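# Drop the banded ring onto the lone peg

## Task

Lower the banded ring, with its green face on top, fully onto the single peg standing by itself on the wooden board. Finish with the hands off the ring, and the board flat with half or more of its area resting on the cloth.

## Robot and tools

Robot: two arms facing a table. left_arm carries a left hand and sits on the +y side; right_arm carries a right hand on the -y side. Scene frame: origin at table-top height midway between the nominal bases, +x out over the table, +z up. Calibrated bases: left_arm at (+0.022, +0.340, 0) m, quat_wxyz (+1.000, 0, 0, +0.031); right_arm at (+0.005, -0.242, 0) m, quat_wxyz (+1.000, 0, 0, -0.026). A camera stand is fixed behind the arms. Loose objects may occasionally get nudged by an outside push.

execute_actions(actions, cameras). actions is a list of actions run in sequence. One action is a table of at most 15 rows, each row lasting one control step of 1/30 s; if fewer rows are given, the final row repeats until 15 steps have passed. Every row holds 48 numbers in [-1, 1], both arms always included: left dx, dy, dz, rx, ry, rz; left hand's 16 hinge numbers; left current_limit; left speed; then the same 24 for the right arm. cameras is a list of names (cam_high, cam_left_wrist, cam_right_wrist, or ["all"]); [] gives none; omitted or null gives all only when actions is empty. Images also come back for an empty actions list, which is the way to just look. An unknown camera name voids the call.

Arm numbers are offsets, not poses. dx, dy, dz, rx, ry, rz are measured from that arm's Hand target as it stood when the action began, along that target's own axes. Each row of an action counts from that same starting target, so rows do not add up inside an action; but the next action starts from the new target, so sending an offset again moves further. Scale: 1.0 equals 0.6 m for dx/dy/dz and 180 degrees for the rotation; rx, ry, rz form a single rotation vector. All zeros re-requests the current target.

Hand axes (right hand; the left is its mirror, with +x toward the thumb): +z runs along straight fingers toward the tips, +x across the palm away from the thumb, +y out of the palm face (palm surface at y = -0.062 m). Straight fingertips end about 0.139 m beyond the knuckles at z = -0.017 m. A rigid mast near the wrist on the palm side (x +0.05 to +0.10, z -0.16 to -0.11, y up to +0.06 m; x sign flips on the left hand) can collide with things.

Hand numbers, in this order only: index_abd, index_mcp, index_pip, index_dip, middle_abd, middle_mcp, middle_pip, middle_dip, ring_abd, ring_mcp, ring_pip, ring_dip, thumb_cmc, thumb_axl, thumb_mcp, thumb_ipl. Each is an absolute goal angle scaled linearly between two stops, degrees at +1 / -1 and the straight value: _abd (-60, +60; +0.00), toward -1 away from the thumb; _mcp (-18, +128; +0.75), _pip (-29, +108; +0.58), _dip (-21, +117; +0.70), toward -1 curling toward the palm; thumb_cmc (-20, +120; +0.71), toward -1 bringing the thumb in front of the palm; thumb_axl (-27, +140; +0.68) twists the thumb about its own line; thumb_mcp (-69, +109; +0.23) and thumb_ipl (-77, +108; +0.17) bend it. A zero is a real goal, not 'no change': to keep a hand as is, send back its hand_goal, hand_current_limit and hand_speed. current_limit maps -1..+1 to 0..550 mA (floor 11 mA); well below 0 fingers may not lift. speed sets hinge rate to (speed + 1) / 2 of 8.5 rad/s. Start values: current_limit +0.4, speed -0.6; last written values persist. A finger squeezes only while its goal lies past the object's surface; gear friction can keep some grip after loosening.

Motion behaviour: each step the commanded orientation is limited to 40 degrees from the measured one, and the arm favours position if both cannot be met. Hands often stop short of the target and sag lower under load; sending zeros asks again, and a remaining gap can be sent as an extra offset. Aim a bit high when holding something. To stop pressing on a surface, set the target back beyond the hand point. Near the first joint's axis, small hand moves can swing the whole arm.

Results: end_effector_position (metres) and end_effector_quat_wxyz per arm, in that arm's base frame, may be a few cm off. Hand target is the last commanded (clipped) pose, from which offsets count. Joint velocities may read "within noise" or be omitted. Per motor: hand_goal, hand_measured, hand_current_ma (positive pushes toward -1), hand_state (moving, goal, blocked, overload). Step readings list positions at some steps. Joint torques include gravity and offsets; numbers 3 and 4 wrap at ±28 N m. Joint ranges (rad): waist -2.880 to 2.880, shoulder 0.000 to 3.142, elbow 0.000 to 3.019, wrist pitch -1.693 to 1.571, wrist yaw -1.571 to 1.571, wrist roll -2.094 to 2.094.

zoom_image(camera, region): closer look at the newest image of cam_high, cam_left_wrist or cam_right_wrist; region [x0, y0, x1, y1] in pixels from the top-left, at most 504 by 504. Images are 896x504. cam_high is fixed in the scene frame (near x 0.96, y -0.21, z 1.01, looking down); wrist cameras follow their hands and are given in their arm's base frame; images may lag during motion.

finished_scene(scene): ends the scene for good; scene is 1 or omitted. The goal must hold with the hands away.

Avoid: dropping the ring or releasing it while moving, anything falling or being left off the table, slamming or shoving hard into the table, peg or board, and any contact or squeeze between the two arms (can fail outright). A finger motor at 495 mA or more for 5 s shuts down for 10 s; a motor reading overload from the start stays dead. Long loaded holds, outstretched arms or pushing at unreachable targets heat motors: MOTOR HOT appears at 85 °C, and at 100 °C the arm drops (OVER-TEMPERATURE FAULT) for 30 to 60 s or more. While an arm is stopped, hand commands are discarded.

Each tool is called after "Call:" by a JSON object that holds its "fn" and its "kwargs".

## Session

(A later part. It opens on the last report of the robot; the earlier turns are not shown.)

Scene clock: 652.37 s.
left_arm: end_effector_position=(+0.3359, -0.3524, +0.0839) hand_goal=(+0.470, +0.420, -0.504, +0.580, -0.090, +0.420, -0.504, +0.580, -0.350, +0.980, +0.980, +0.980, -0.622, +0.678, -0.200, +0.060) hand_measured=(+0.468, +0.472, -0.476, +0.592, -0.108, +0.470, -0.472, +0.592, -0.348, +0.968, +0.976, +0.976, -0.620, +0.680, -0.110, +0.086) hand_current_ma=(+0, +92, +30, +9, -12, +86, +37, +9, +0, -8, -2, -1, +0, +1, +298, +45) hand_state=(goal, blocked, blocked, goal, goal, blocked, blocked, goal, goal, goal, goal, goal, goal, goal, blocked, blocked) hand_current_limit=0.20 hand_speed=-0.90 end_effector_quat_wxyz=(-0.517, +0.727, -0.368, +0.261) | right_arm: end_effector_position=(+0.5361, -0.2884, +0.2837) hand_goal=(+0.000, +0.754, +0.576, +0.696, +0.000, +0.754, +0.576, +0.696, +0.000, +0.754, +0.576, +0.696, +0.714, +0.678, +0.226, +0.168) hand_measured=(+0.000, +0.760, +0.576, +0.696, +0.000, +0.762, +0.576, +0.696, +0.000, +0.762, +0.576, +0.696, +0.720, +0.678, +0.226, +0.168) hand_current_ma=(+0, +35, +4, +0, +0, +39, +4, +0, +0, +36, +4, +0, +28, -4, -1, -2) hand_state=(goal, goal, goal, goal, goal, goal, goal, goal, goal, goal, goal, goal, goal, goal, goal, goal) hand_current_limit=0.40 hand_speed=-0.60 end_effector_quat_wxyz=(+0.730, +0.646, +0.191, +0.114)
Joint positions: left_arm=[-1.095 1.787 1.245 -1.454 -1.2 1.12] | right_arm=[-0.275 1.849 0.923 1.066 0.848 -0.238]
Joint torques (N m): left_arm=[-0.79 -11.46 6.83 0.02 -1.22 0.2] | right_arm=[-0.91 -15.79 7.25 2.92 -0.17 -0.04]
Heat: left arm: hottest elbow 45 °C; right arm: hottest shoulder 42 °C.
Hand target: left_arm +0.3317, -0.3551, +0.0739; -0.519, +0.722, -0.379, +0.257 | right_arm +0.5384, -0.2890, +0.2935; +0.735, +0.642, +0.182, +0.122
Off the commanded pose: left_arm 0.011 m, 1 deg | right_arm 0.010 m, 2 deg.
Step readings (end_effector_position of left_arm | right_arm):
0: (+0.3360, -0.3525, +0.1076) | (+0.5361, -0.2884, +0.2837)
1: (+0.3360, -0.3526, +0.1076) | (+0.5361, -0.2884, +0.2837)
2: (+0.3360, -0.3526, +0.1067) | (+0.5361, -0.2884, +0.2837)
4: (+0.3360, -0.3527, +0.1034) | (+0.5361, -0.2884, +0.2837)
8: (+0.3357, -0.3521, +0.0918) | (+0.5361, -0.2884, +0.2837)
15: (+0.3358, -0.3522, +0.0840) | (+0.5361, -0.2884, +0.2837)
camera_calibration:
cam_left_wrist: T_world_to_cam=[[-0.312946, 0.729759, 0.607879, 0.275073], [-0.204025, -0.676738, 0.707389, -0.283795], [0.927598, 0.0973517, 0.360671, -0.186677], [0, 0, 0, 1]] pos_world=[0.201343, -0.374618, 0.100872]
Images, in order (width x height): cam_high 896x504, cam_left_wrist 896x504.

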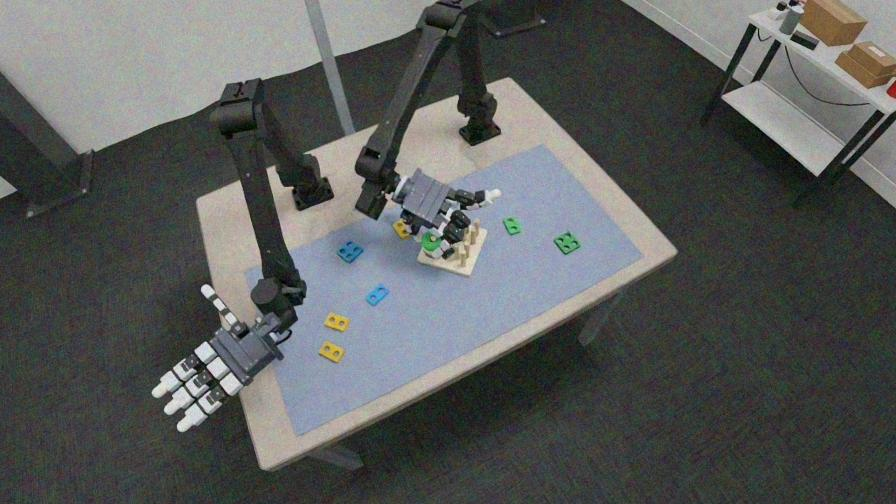

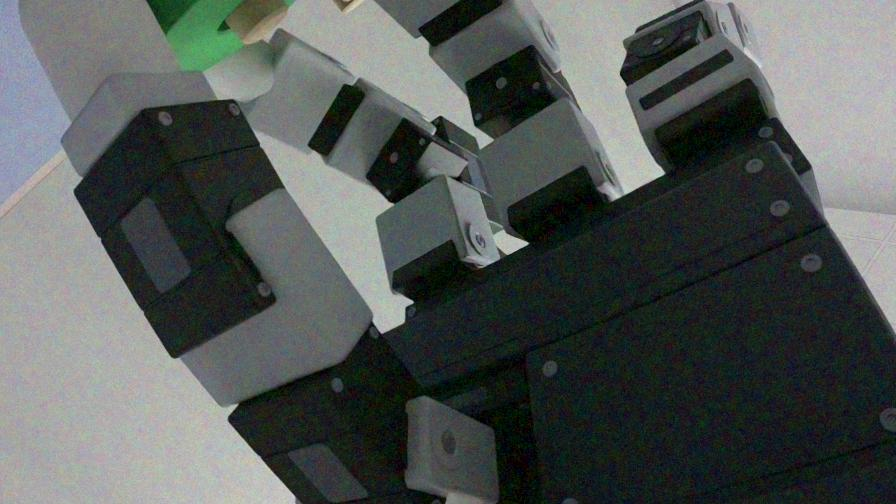

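Call:
{"fn": "execute_actions", "kwargs": {"actions": [[[0,0.0266,0.0097,0,0,0, 0.47,0.42,-0.504,0.58,-0.09,0.42,-0.504,0.58,-0.35,0.98,0.98,0.98,-0.622,0.677,-0.20,0.06,0.2,-0.9, 0,0,0,0,0,0, 0,0.754,0.576,0.696,0,0.754,0.576,0.696,0,0.754,0.576,0.696,0.714,0.678,0.226,0.168,0.4,-0.6]]], "cameras": ["cam_high","cam_left_wrist"]}}

Call:
{"fn": "zoom_image", "kwargs": {"camera": "cam_high", "region": [405, 205, 475, 275]}}

Call:
{"fn": "zoom_image", "kwargs": {"camera": "cam_left_wrist", "region": [120, 0, 320, 112]}}

Scene clock: 657.90 s.
left_arm: end_effector_position=(+0.3364, -0.3527, +0.0701) hand_goal=(+0.470, +0.420, -0.504, +0.580, -0.090, +0.420, -0.504, +0.580, -0.350, +0.980, +0.980, +0.980, -0.622, +0.678, -0.200, +0.060) hand_measured=(+0.468, +0.472, -0.476, +0.594, -0.108, +0.470, -0.472, +0.592, -0.348, +0.968, +0.976, +0.976, -0.620, +0.680, -0.110, +0.086) hand_current_ma=(+0, +92, +31, +9, -12, +86, +37, +9, +0, -8, -2, -1, +0, +1, +298, +45) hand_state=(goal, blocked, blocked, goal, goal, blocked, blocked, goal, goal, goal, goal, goal, goal, goal, blocked, blocked) hand_current_limit=0.20 hand_speed=-0.90 end_effector_quat_wxyz=(-0.516, +0.727, -0.368, +0.263) | right_arm: end_effector_position=(+0.5361, -0.2884, +0.2837) hand_goal=(+0.000, +0.754, +0.576, +0.696, +0.000, +0.754, +0.576, +0.696, +0.000, +0.754, +0.576, +0.696, +0.714, +0.678, +0.226, +0.168) hand_measured=(+0.000, +0.760, +0.576, +0.696, +0.000, +0.762, +0.576, +0.696, +0.000, +0.762, +0.576, +0.696, +0.720, +0.678, +0.226, +0.168) hand_current_ma=(+0, +35, +4, +0, +0, +39, +4, +0, +0, +36, +4, +0, +28, -4, -1, -2) hand_state=(goal, goal, goal, goal, goal, goal, goal, goal, goal, goal, goal, goal, goal, goal, goal, goal) hand_current_limit=0.40 hand_speed=-0.60 end_effector_quat_wxyz=(+0.730, +0.646, +0.191, +0.114)
Joint positions: left_arm=[-1.095 1.806 1.229 -1.414 -1.203 1.122] | right_arm=[-0.275 1.849 0.923 1.066 0.848 -0.238]
Joint torques (N m): left_arm=[-0.56 -11.52 6.46 0.17 -1.11 0.21] | right_arm=[-0.85 -15.85 7.25 2.92 -0.17 -0.04]
Heat: left arm: hottest elbow 45 °C; right arm: hottest shoulder 42 °C.
Hand target: left_arm +0.3317, -0.3546, +0.0569; -0.519, +0.722, -0.379, +0.257 | right_arm +0.5384, -0.2890, +0.2935; +0.735, +0.642, +0.182, +0.122
Off the commanded pose: left_arm 0.014 m, 2 deg | right_arm 0.010 m, 2 deg.
Step readings (end_effector_position of left_arm | right_arm):
0: (+0.3359, -0.3524, +0.0839) | (+0.5361, -0.2884, +0.2837)
1: (+0.3359, -0.3525, +0.0839) | (+0.5361, -0.2884, +0.2837)
2: (+0.3361, -0.3528, +0.0835) | (+0.5361, -0.2884, +0.2837)
4: (+0.3361, -0.3529, +0.0815) | (+0.5361, -0.2884, +0.2837)
8: (+0.3360, -0.3526, +0.0739) | (+0.5361, -0.2884, +0.2837)
15: (+0.3364, -0.3527, +0.0700) | (+0.5361, -0.2884, +0.2837)
camera_calibration:
cam_left_wrist: T_world_to_cam=[[-0.31409, 0.731484, 0.60521, 0.285238], [-0.207588, -0.674959, 0.708052, -0.272318], [0.92642, 0.0967582, 0.363845, -0.182191], [0, 0, 0, 1]] pos_world=[0.201846, -0.374822, 0.0864755]
Images, in order (width x height): cam_high 896x504, cam_left_wrist 896x504.

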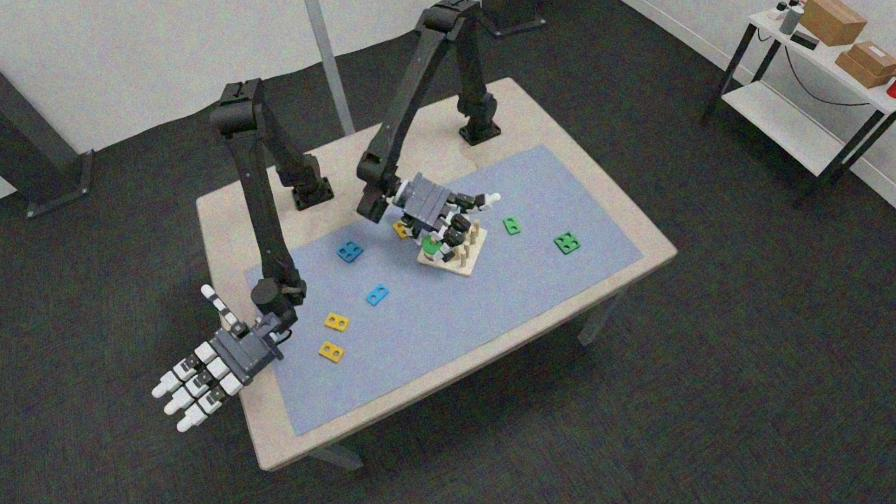

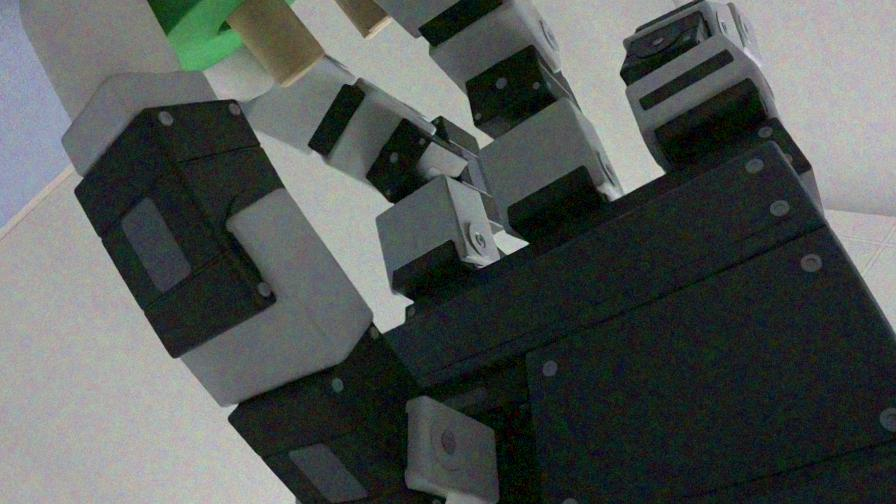

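Scaled by 7.200 from the camera's 896x504 image, which has a finer 1280x720 frame.

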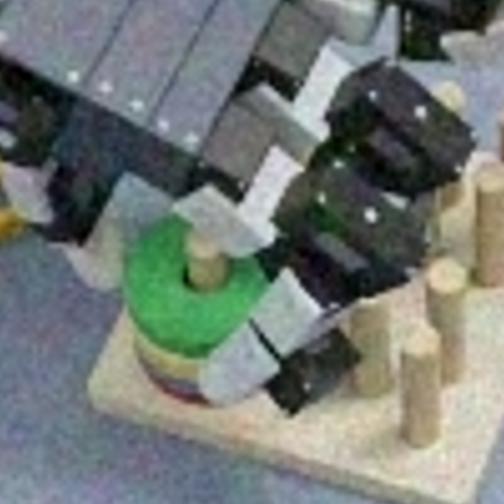

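Scaled by 2.520 from the camera's 896x504 image, which has a finer 1280x720 frame.

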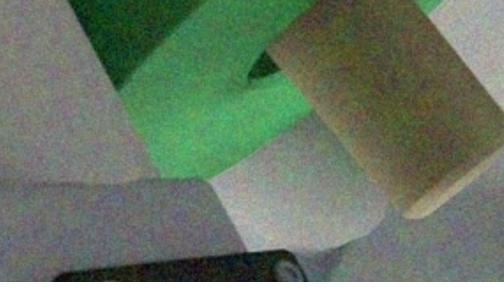

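Call:
{"fn": "execute_actions", "kwargs": {"actions": [[[0,0.011,0.004,0,0,0, 0.47,0.42,-0.504,0.58,-0.09,0.42,-0.504,0.58,-0.35,0.98,0.98,0.98,-0.622,0.677,-0.20,0.06,0.2,-0.9, 0,0,0,0,0,0, 0,0.754,0.576,0.696,0,0.754,0.576,0.696,0,0.754,0.576,0.696,0.714,0.678,0.226,0.168,0.4,-0.6]]], "cameras": ["cam_high","cam_left_wrist"]}}

Call:
{"fn": "zoom_image", "kwargs": {"camera": "cam_high", "region": [405, 205, 475, 275]}}

Call:
{"fn": "zoom_image", "kwargs": {"camera": "cam_left_wrist", "region": [120, 0, 320, 112]}}

Scene clock: 664.23 s.
left_arm: end_effector_position=(+0.3373, -0.3541, +0.0694) hand_goal=(+0.470, +0.420, -0.504, +0.580, -0.090, +0.420, -0.504, +0.580, -0.350, +0.980, +0.980, +0.980, -0.622, +0.678, -0.200, +0.060) hand_measured=(+0.468, +0.472, -0.476, +0.594, -0.108, +0.470, -0.472, +0.592, -0.348, +0.968, +0.976, +0.976, -0.620, +0.680, -0.110, +0.086) hand_current_ma=(+0, +92, +31, +9, -12, +86, +37, +9, +0, -8, -2, -1, +0, +1, +298, +45) hand_state=(goal, blocked, blocked, goal, goal, blocked, blocked, goal, goal, goal, goal, goal, goal, goal, blocked, blocked) hand_current_limit=0.20 hand_speed=-0.90 end_effector_quat_wxyz=(-0.515, +0.728, -0.367, +0.266) | right_arm: end_effector_position=(+0.5361, -0.2884, +0.2837) hand_goal=(+0.000, +0.754, +0.576, +0.696, +0.000, +0.754, +0.576, +0.696, +0.000, +0.754, +0.576, +0.696, +0.714, +0.678, +0.226, +0.168) hand_measured=(+0.000, +0.760, +0.576, +0.696, +0.000, +0.762, +0.576, +0.696, +0.000, +0.762, +0.576, +0.696, +0.720, +0.678, +0.226, +0.168) hand_current_ma=(+0, +35, +4, +0, +0, +39, +4, +0, +0, +36, +4, +0, +28, -4, -1, -2) hand_state=(goal, goal, goal, goal, goal, goal, goal, goal, goal, goal, goal, goal, goal, goal, goal, goal) hand_current_limit=0.40 hand_speed=-0.60 end_effector_quat_wxyz=(+0.730, +0.646, +0.191, +0.114)
Joint positions: left_arm=[-1.095 1.806 1.228 -1.402 -1.204 1.125] | right_arm=[-0.275 1.849 0.923 1.066 0.848 -0.238]
Joint torques (N m): left_arm=[-0.56 -11.16 5.96 0.38 -1.05 0.15] | right_arm=[-0.85 -15.79 7.25 2.92 -0.17 -0.04]
Heat: left arm: hottest elbow 45 °C; right arm: hottest shoulder 42 °C.
Hand target: left_arm +0.3317, -0.3545, +0.0499; -0.519, +0.722, -0.379, +0.257 | right_arm +0.5384, -0.2890, +0.2935; +0.735, +0.642, +0.182, +0.122
Off the commanded pose: left_arm 0.020 m, 2 deg | right_arm 0.010 m, 2 deg.
Step readings (end_effector_position of left_arm | right_arm):
0: (+0.3364, -0.3527, +0.0701) | (+0.5361, -0.2884, +0.2837)
1: (+0.3364, -0.3528, +0.0700) | (+0.5361, -0.2884, +0.2837)
2: (+0.3365, -0.3530, +0.0700) | (+0.5361, -0.2884, +0.2837)
4: (+0.3367, -0.3535, +0.0699) | (+0.5361, -0.2884, +0.2837)
8: (+0.3371, -0.3541, +0.0695) | (+0.5361, -0.2884, +0.2837)
15: (+0.3372, -0.3541, +0.0693) | (+0.5361, -0.2884, +0.2837)
camera_calibration:
cam_left_wrist: T_world_to_cam=[[-0.315169, 0.735671, 0.599547, 0.289077], [-0.21165, -0.670318, 0.711251, -0.26985], [0.925134, 0.0972695, 0.366968, -0.182197], [0, 0, 0, 1]] pos_world=[0.20255, -0.375828, 0.0854764]
Images, in order (width x height): cam_high 896x504, cam_left_wrist 896x504.

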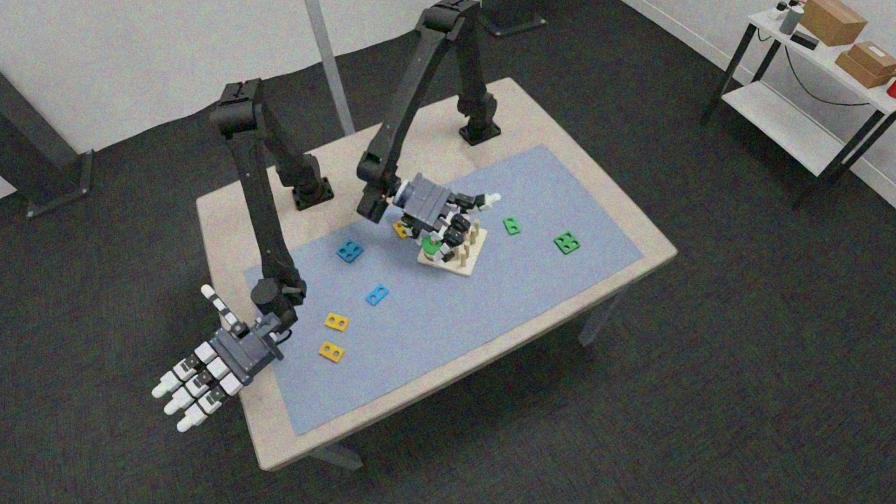

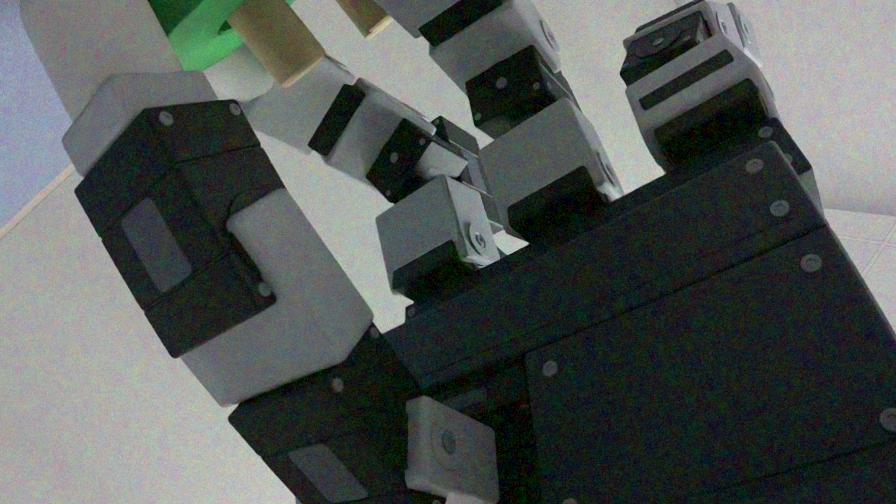

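Scaled by 7.200 from the camera's 896x504 image, which has a finer 1280x720 frame.

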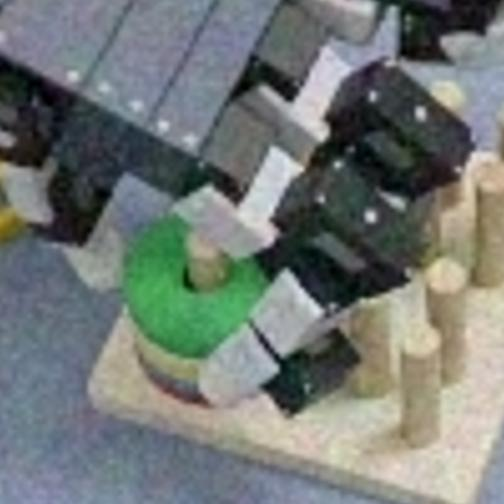

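Scaled by 2.520 from the camera's 896x504 image, which has a finer 1280x720 frame.

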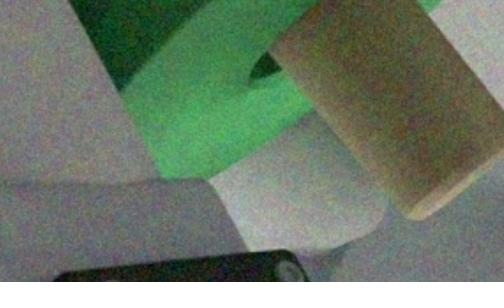

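Call:
{"fn": "execute_actions", "kwargs": {"actions": [[[0,-0.0157,-0.0057,0,0,0, 0.47,0.42,-0.504,0.58,-0.09,0.42,-0.504,0.58,-0.35,0.98,0.98,0.98,-0.622,0.677,-0.20,0.06,0.2,-0.9, 0,0,0,0,0,0, 0,0.754,0.576,0.696,0,0.754,0.576,0.696,0,0.754,0.576,0.696,0.714,0.678,0.226,0.168,0.4,-0.6]],[[0,0,0,0,0,0, 0.47,0.55,-0.504,0.58,-0.09,0.55,-0.504,0.58,-0.35,0.98,0.98,0.98,-0.622,0.677,-0.08,0.06,0.2,-0.9, 0,0,0,0,0,0, 0,0.754,0.576,0.696,0,0.754,0.576,0.696,0,0.754,0.576,0.696,0.714,0.678,0.226,0.168,0.4,-0.6]],[[0,0,0,0,0,0, 0.5,0.66,-0.504,0.58,-0.12,0.66,-0.504,0.58,-0.35,0.98,0.98,0.98,-0.622,0.677,0.0,0.06,0.2,-0.9, 0,0,0,0,0,0, 0,0.754,0.576,0.696,0,0.754,0.576,0.696,0,0.754,0.576,0.696,0.714,0.678,0.226,0.168,0.4,-0.6]]], "cameras": ["cam_high","cam_left_wrist"]}}

Call:
{"fn": "zoom_image", "kwargs": {"camera": "cam_high", "region": [405, 205, 475, 275]}}

Call:
{"fn": "zoom_image", "kwargs": {"camera": "cam_left_wrist", "region": [50, 0, 450, 225]}}

Scene clock: 677.90 s.
left_arm: end_effector_position=(+0.3368, -0.3541, +0.0690) hand_goal=(+0.500, +0.660, -0.504, +0.580, -0.120, +0.660, -0.504, +0.580, -0.350, +0.980, +0.980, +0.980, -0.622, +0.678, +0.000, +0.060) hand_measured=(+0.496, +0.644, -0.502, +0.584, -0.118, +0.628, -0.504, +0.582, -0.348, +0.968, +0.976, +0.976, -0.622, +0.680, -0.002, +0.062) hand_current_ma=(-1, -14, +1, +1, +0, -41, +0, +1, +0, -8, -2, -1, +0, +0, -1, +1) hand_state=(goal, goal, goal, goal, goal, blocked, goal, goal, goal, goal, goal, goal, goal, goal, goal, goal) hand_current_limit=0.20 hand_speed=-0.90 end_effector_quat_wxyz=(-0.514, +0.728, -0.367, +0.265) | right_arm: end_effector_position=(+0.5361, -0.2884, +0.2837) hand_goal=(+0.000, +0.754, +0.576, +0.696, +0.000, +0.754, +0.576, +0.696, +0.000, +0.754, +0.576, +0.696, +0.714, +0.678, +0.226, +0.168) hand_measured=(+0.000, +0.760, +0.576, +0.696, +0.000, +0.762, +0.576, +0.696, +0.000, +0.762, +0.576, +0.696, +0.720, +0.678, +0.226, +0.168) hand_current_ma=(+0, +35, +4, +0, +0, +39, +4, +0, +0, +36, +4, +0, +28, -4, -1, -2) hand_state=(goal, goal, goal, goal, goal, goal, goal, goal, goal, goal, goal, goal, goal, goal, goal, goal) hand_current_limit=0.40 hand_speed=-0.60 end_effector_quat_wxyz=(+0.730, +0.646, +0.191, +0.114)
Joint positions: left_arm=[-1.095 1.806 1.228 -1.402 -1.202 1.127] | right_arm=[-0.275 1.849 0.923 1.066 0.848 -0.238]
Joint torques (N m): left_arm=[-0.44 -11.81 6.94 -0.44 -1.19 0.14] | right_arm=[-0.85 -15.79 7.27 2.93 -0.17 -0.04]
Heat: left arm: hottest elbow 45 °C; right arm: hottest shoulder 42 °C.
Hand target: left_arm +0.3317, -0.3547, +0.0599; -0.519, +0.722, -0.379, +0.257 | right_arm +0.5384, -0.2890, +0.2935; +0.735, +0.642, +0.182, +0.122
Off the commanded pose: left_arm 0.010 m, 2 deg | right_arm 0.010 m, 2 deg.
Step readings (end_effector_position of left_arm | right_arm):
0: (+0.3373, -0.3541, +0.0694) | (+0.5361, -0.2884, +0.2837)
1: (+0.3373, -0.3541, +0.0694) | (+0.5361, -0.2884, +0.2837)
2: (+0.3373, -0.3541, +0.0694) | (+0.5361, -0.2884, +0.2837)
4: (+0.3373, -0.3541, +0.0694) | (+0.5361, -0.2884, +0.2837)
8: (+0.3373, -0.3541, +0.0694) | (+0.5361, -0.2884, +0.2837)
15: (+0.3373, -0.3541, +0.0694) | (+0.5361, -0.2884, +0.2837)
16: (+0.3373, -0.3541, +0.0694) | (+0.5361, -0.2884, +0.2837)
17: (+0.3373, -0.3541, +0.0694) | (+0.5361, -0.2884, +0.2837)
19: (+0.3373, -0.3541, +0.0694) | (+0.5361, -0.2884, +0.2837)
23: (+0.3370, -0.3541, +0.0692) | (+0.5361, -0.2884, +0.2837)
30: (+0.3369, -0.3541, +0.0691) | (+0.5361, -0.2884, +0.2837)
31: (+0.3369, -0.3541, +0.0691) | (+0.5361, -0.2884, +0.2837)
32: (+0.3369, -0.3541, +0.0691) | (+0.5361, -0.2884, +0.2837)
34: (+0.3369, -0.3541, +0.0691) | (+0.5361, -0.2884, +0.2837)
38: (+0.3369, -0.3541, +0.0691) | (+0.5361, -0.2884, +0.2837)
45: (+0.3368, -0.3541, +0.0690) | (+0.5361, -0.2884, +0.2837)
camera_calibration:
cam_left_wrist: T_world_to_cam=[[-0.313767, 0.73542, 0.600589, 0.288485], [-0.209094, -0.670521, 0.711815, -0.270573], [0.926191, 0.0977646, 0.364159, -0.18161], [0, 0, 0, 1]] pos_world=[0.202148, -0.375828, 0.0854718]
Images, in order (width x height): cam_high 896x504, cam_left_wrist 896x504.

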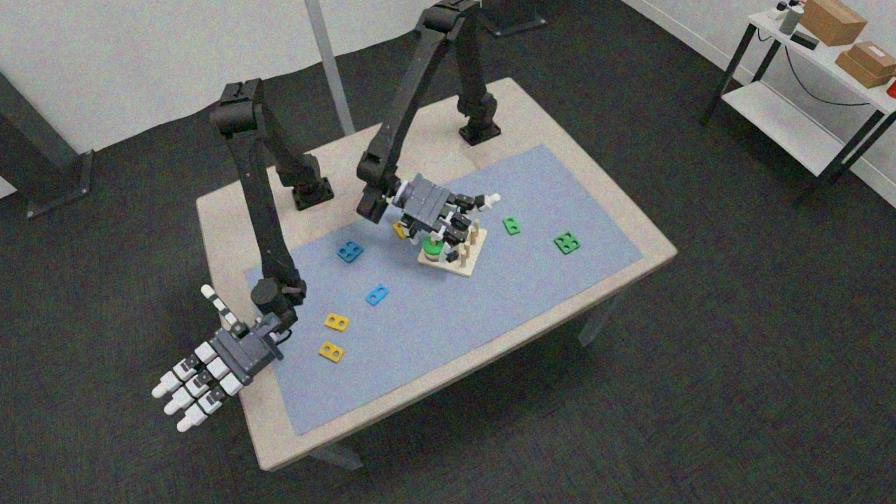

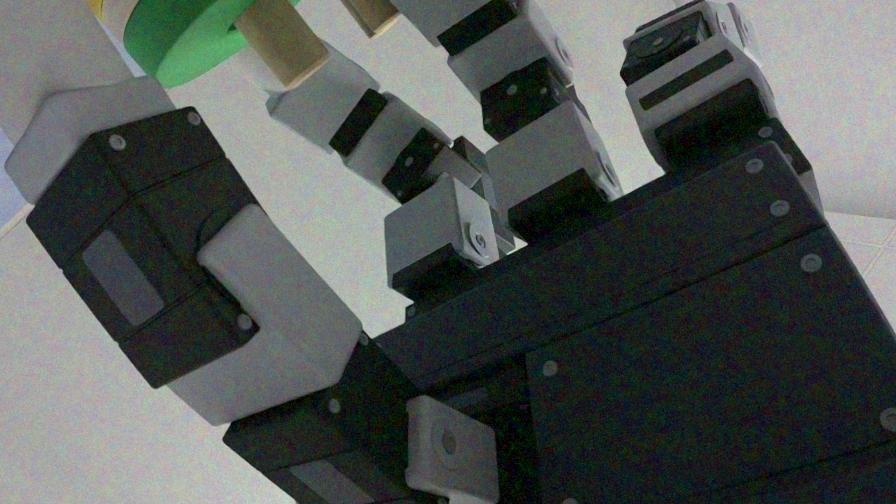

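Scaled by 7.200 from the camera's 896x504 image, which has a finer 1280x720 frame.

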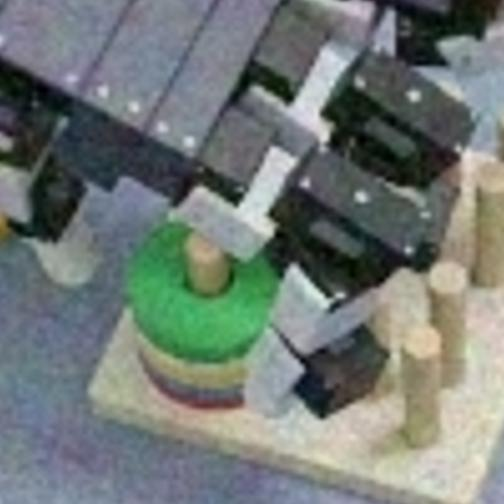

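Scaled by 1.260 from the camera's 896x504 image, which has a finer 1280x720 frame.

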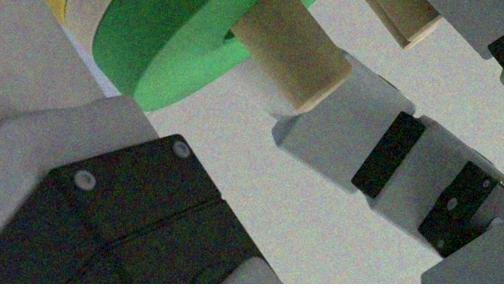

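Call:
{"fn": "execute_actions", "kwargs": {"actions": [[[0.002,-0.0157,-0.0057,0,0,0, 0.5,0.66,-0.504,0.58,-0.12,0.61,-0.504,0.58,-0.35,0.98,0.98,0.98,-0.622,0.677,0.02,0.06,0.2,-0.9, 0,0,0,0,0,0, 0,0.754,0.576,0.696,0,0.754,0.576,0.696,0,0.754,0.576,0.696,0.714,0.678,0.226,0.168,0.4,-0.6]],[[0.005,-0.0392,-0.0143,0,0,0, 0.5,0.66,-0.504,0.58,-0.12,0.61,-0.504,0.58,-0.35,0.98,0.98,0.98,-0.622,0.677,0.02,0.06,0.2,-0.9, 0,0,0,0,0,0, 0,0.754,0.576,0.696,0,0.754,0.576,0.696,0,0.754,0.576,0.696,0.714,0.678,0.226,0.168,0.4,-0.6]]], "cameras": ["cam_high","cam_left_wrist"]}}

Call:
{"fn": "zoom_image", "kwargs": {"camera": "cam_high", "region": [405, 205, 475, 275]}}

Scene clock: 690.53 s.
left_arm: end_effector_position=(+0.3325, -0.3457, +0.0820) hand_goal=(+0.500, +0.660, -0.504, +0.580, -0.120, +0.610, -0.504, +0.580, -0.350, +0.980, +0.980, +0.980, -0.622, +0.678, +0.020, +0.060) hand_measured=(+0.496, +0.644, -0.502, +0.584, -0.116, +0.604, -0.504, +0.582, -0.348, +0.968, +0.976, +0.976, -0.622, +0.680, +0.018, +0.062) hand_current_ma=(-1, -14, +1, +1, +1, -4, +0, +1, +0, -8, -2, -1, +0, +0, -1, +1) hand_state=(goal, goal, goal, goal, goal, goal, goal, goal, goal, goal, goal, goal, goal, goal, goal, goal) hand_current_limit=0.20 hand_speed=-0.90 end_effector_quat_wxyz=(-0.526, +0.720, -0.379, +0.248) | right_arm: end_effector_position=(+0.5361, -0.2884, +0.2837) hand_goal=(+0.000, +0.754, +0.576, +0.696, +0.000, +0.754, +0.576, +0.696, +0.000, +0.754, +0.576, +0.696, +0.714, +0.678, +0.226, +0.168) hand_measured=(+0.000, +0.760, +0.576, +0.696, +0.000, +0.762, +0.576, +0.696, +0.000, +0.762, +0.576, +0.696, +0.720, +0.678, +0.226, +0.168) hand_current_ma=(+0, +35, +4, +0, +0, +39, +4, +0, +0, +36, +4, +0, +28, -4, -1, -2) hand_state=(goal, goal, goal, goal, goal, goal, goal, goal, goal, goal, goal, goal, goal, goal, goal, goal) hand_current_limit=0.40 hand_speed=-0.60 end_effector_quat_wxyz=(+0.730, +0.646, +0.191, +0.114)
Joint positions: left_arm=[-1.095 1.791 1.242 -1.48 -1.202 1.127] | right_arm=[-0.275 1.849 0.923 1.066 0.848 -0.238]
Joint torques (N m): left_arm=[-0.67 -13.27 10 -0.95 -1.18 0.2] | right_arm=[-0.91 -15.79 7.27 2.92 -0.17 -0.04]
Heat: left arm: hottest elbow 45 °C; right arm: hottest shoulder 42 °C.
Hand target: left_arm +0.3342, -0.3590, +0.0948; -0.519, +0.722, -0.379, +0.257 | right_arm +0.5384, -0.2890, +0.2935; +0.735, +0.642, +0.182, +0.122
Off the commanded pose: left_arm 0.019 m, 1 deg | right_arm 0.010 m, 2 deg.
Step readings (end_effector_position of left_arm | right_arm):
0: (+0.3368, -0.3541, +0.0690) | (+0.5361, -0.2884, +0.2837)
1: (+0.3368, -0.3541, +0.0690) | (+0.5361, -0.2884, +0.2837)
2: (+0.3368, -0.3540, +0.0690) | (+0.5361, -0.2884, +0.2837)
4: (+0.3364, -0.3534, +0.0691) | (+0.5361, -0.2884, +0.2837)
8: (+0.3357, -0.3518, +0.0694) | (+0.5361, -0.2884, +0.2837)
15: (+0.3353, -0.3512, +0.0695) | (+0.5361, -0.2884, +0.2837)
16: (+0.3352, -0.3510, +0.0695) | (+0.5361, -0.2884, +0.2837)
17: (+0.3347, -0.3500, +0.0697) | (+0.5361, -0.2884, +0.2837)
19: (+0.3333, -0.3472, +0.0703) | (+0.5361, -0.2884, +0.2837)
23: (+0.3323, -0.3454, +0.0745) | (+0.5361, -0.2884, +0.2837)
30: (+0.3326, -0.3459, +0.0818) | (+0.5361, -0.2884, +0.2837)
camera_calibration:
cam_left_wrist: T_world_to_cam=[[-0.2994, 0.707971, 0.639637, 0.255694], [-0.193219, -0.701488, 0.685988, -0.288979], [0.934359, 0.0817946, 0.346819, -0.189986], [0, 0, 0, 1]] pos_world=[0.198234, -0.3682, 0.100576]
Images, in order (width x height): cam_high 896x504, cam_left_wrist 896x504.

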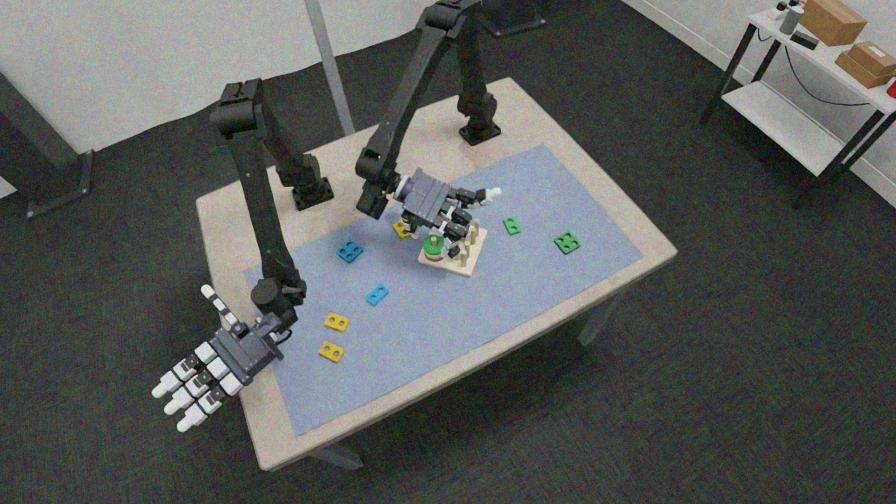

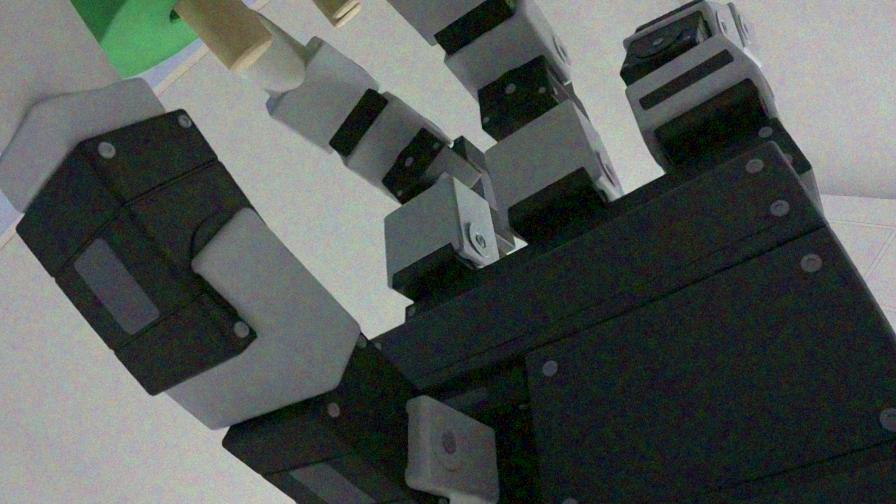

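Scaled by 7.200 from the camera's 896x504 image, which has a finer 1280x720 frame.

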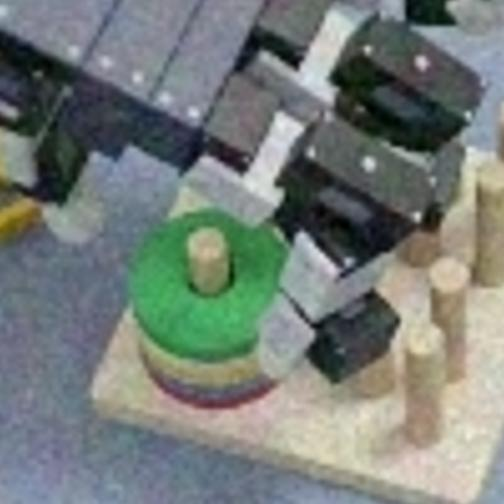

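Call:
{"fn": "execute_actions", "kwargs": {"actions": [[[0.01,-0.0548,-0.02,0,0,0, 0.5,0.66,-0.504,0.58,-0.12,0.61,-0.504,0.58,-0.35,0.98,0.98,0.98,-0.622,0.677,0.02,0.06,0.2,-0.9, 0,0,0,0,0,0, 0,0.754,0.576,0.696,0,0.754,0.576,0.696,0,0.754,0.576,0.696,0.714,0.678,0.226,0.168,0.4,-0.6]],[[0,-0.0705,-0.0257,0,0,0, 0.5,0.66,-0.504,0.58,-0.12,0.61,-0.504,0.58,-0.35,0.98,0.98,0.98,-0.622,0.677,0.02,0.06,0.2,-0.9, 0,0,0,0,0,0, 0,0.754,0.576,0.696,0,0.754,0.576,0.696,0,0.754,0.576,0.696,0.714,0.678,0.226,0.168,0.4,-0.6]]], "cameras": ["cam_high","cam_left_wrist"]}}

Call:
{"fn": "zoom_image", "kwargs": {"camera": "cam_high", "region": [405, 205, 495, 285]}}

Scene clock: 699.73 s.
left_arm: end_effector_position=(+0.3368, -0.3543, +0.1662) hand_goal=(+0.500, +0.660, -0.504, +0.580, -0.120, +0.610, -0.504, +0.580, -0.350, +0.980, +0.980, +0.980, -0.622, +0.678, +0.020, +0.060) hand_measured=(+0.496, +0.644, -0.502, +0.584, -0.116, +0.604, -0.504, +0.582, -0.348, +0.968, +0.976, +0.976, -0.622, +0.680, +0.018, +0.062) hand_current_ma=(-1, -13, +1, +1, +1, -4, +0, +1, +0, -8, -2, -1, +0, +0, -1, +1) hand_state=(goal, goal, goal, goal, goal, goal, goal, goal, goal, goal, goal, goal, goal, goal, goal, goal) hand_current_limit=0.20 hand_speed=-0.90 end_effector_quat_wxyz=(-0.524, +0.720, -0.380, +0.250) | right_arm: end_effector_position=(+0.5361, -0.2884, +0.2837) hand_goal=(+0.000, +0.754, +0.576, +0.696, +0.000, +0.754, +0.576, +0.696, +0.000, +0.754, +0.576, +0.696, +0.714, +0.678, +0.226, +0.168) hand_measured=(+0.000, +0.760, +0.576, +0.696, +0.000, +0.762, +0.576, +0.696, +0.000, +0.762, +0.576, +0.696, +0.720, +0.678, +0.226, +0.168) hand_current_ma=(+0, +35, +4, +0, +0, +39, +4, +0, +0, +36, +4, +0, +28, -4, -1, -2) hand_state=(goal, goal, goal, goal, goal, goal, goal, goal, goal, goal, goal, goal, goal, goal, goal, goal) hand_current_limit=0.40 hand_speed=-0.60 end_effector_quat_wxyz=(+0.730, +0.646, +0.191, +0.114)
Joint positions: left_arm=[-1.095 1.715 1.381 -1.682 -1.203 1.138] | right_arm=[-0.275 1.849 0.923 1.066 0.848 -0.238]
Joint torques (N m): left_arm=[-0.67 -12.34 10.74 -0.85 -1.15 0.09] | right_arm=[-0.91 -15.79 7.27 2.92 -0.18 -0.04]
Heat: left arm: hottest elbow 47 °C; right arm: hottest shoulder 42 °C.
Hand target: left_arm +0.3377, -0.3661, +0.1747; -0.519, +0.722, -0.379, +0.257 | right_arm +0.5384, -0.2890, +0.2935; +0.735, +0.642, +0.182, +0.122
Off the commanded pose: left_arm 0.015 m, 1 deg | right_arm 0.010 m, 2 deg.
Step readings (end_effector_position of left_arm | right_arm):
0: (+0.3324, -0.3456, +0.0820) | (+0.5361, -0.2884, +0.2837)
1: (+0.3325, -0.3457, +0.0823) | (+0.5361, -0.2884, +0.2837)
2: (+0.3323, -0.3454, +0.0833) | (+0.5361, -0.2884, +0.2837)
4: (+0.3323, -0.3454, +0.0883) | (+0.5361, -0.2884, +0.2837)
8: (+0.3349, -0.3506, +0.1062) | (+0.5361, -0.2884, +0.2837)
15: (+0.3369, -0.3544, +0.1214) | (+0.5361, -0.2884, +0.2837)
16: (+0.3367, -0.3539, +0.1215) | (+0.5361, -0.2884, +0.2837)
17: (+0.3362, -0.3530, +0.1225) | (+0.5361, -0.2884, +0.2837)
19: (+0.3353, -0.3513, +0.1276) | (+0.5361, -0.2884, +0.2837)
23: (+0.3362, -0.3531, +0.1469) | (+0.5361, -0.2884, +0.2837)
30: (+0.3374, -0.3554, +0.1660) | (+0.5361, -0.2884, +0.2837)
camera_calibration:
cam_left_wrist: T_world_to_cam=[[-0.297396, 0.711734, 0.636388, 0.210377], [-0.19658, -0.697912, 0.688676, -0.350014], [0.934297, 0.0797083, 0.347469, -0.223353], [0, 0, 0, 1]] pos_world=[0.202438, -0.376208, 0.184774]
Images, in order (width x height): cam_high 896x504, cam_left_wrist 896x504.

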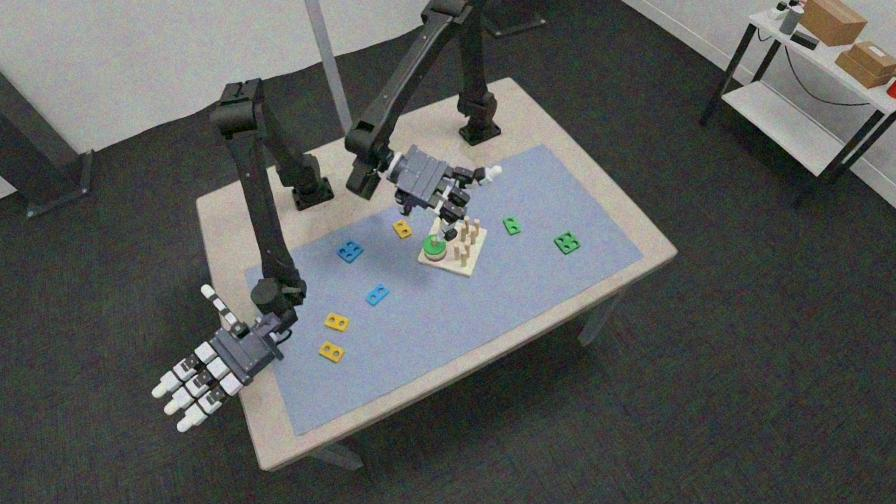

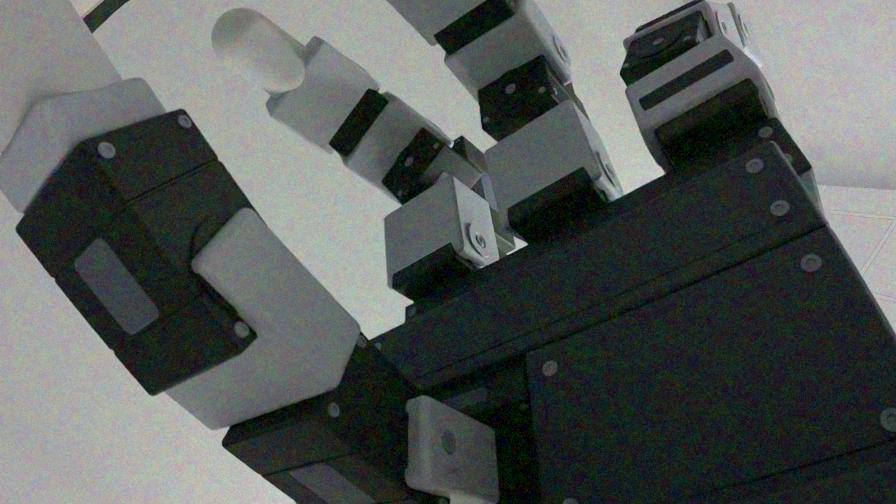

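Scaled by 5.600 from the camera's 896x504 image, which has a finer 1280x720 frame.

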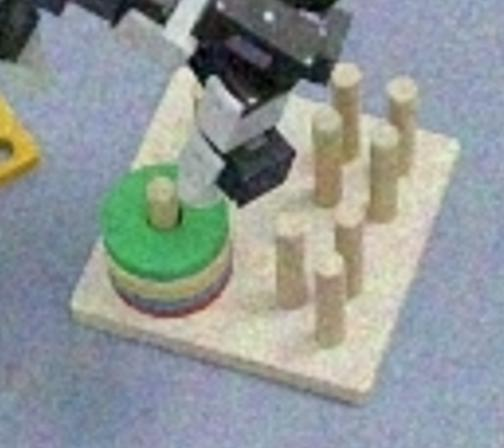

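Call:
{"fn": "zoom_image", "kwargs": {"camera": "cam_high", "region": [414, 226, 454, 266]}}

Scaled by 12.600 from the camera's 896x504 image, which has a finer 1280x720 frame.

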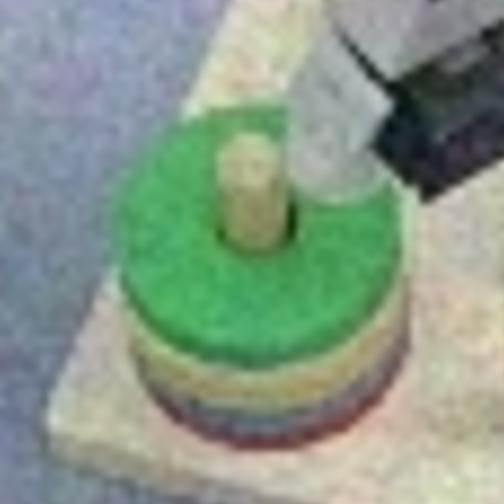

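Call:
{"fn": "finished_scene", "kwargs": {}}

The scene is finished: the task was done.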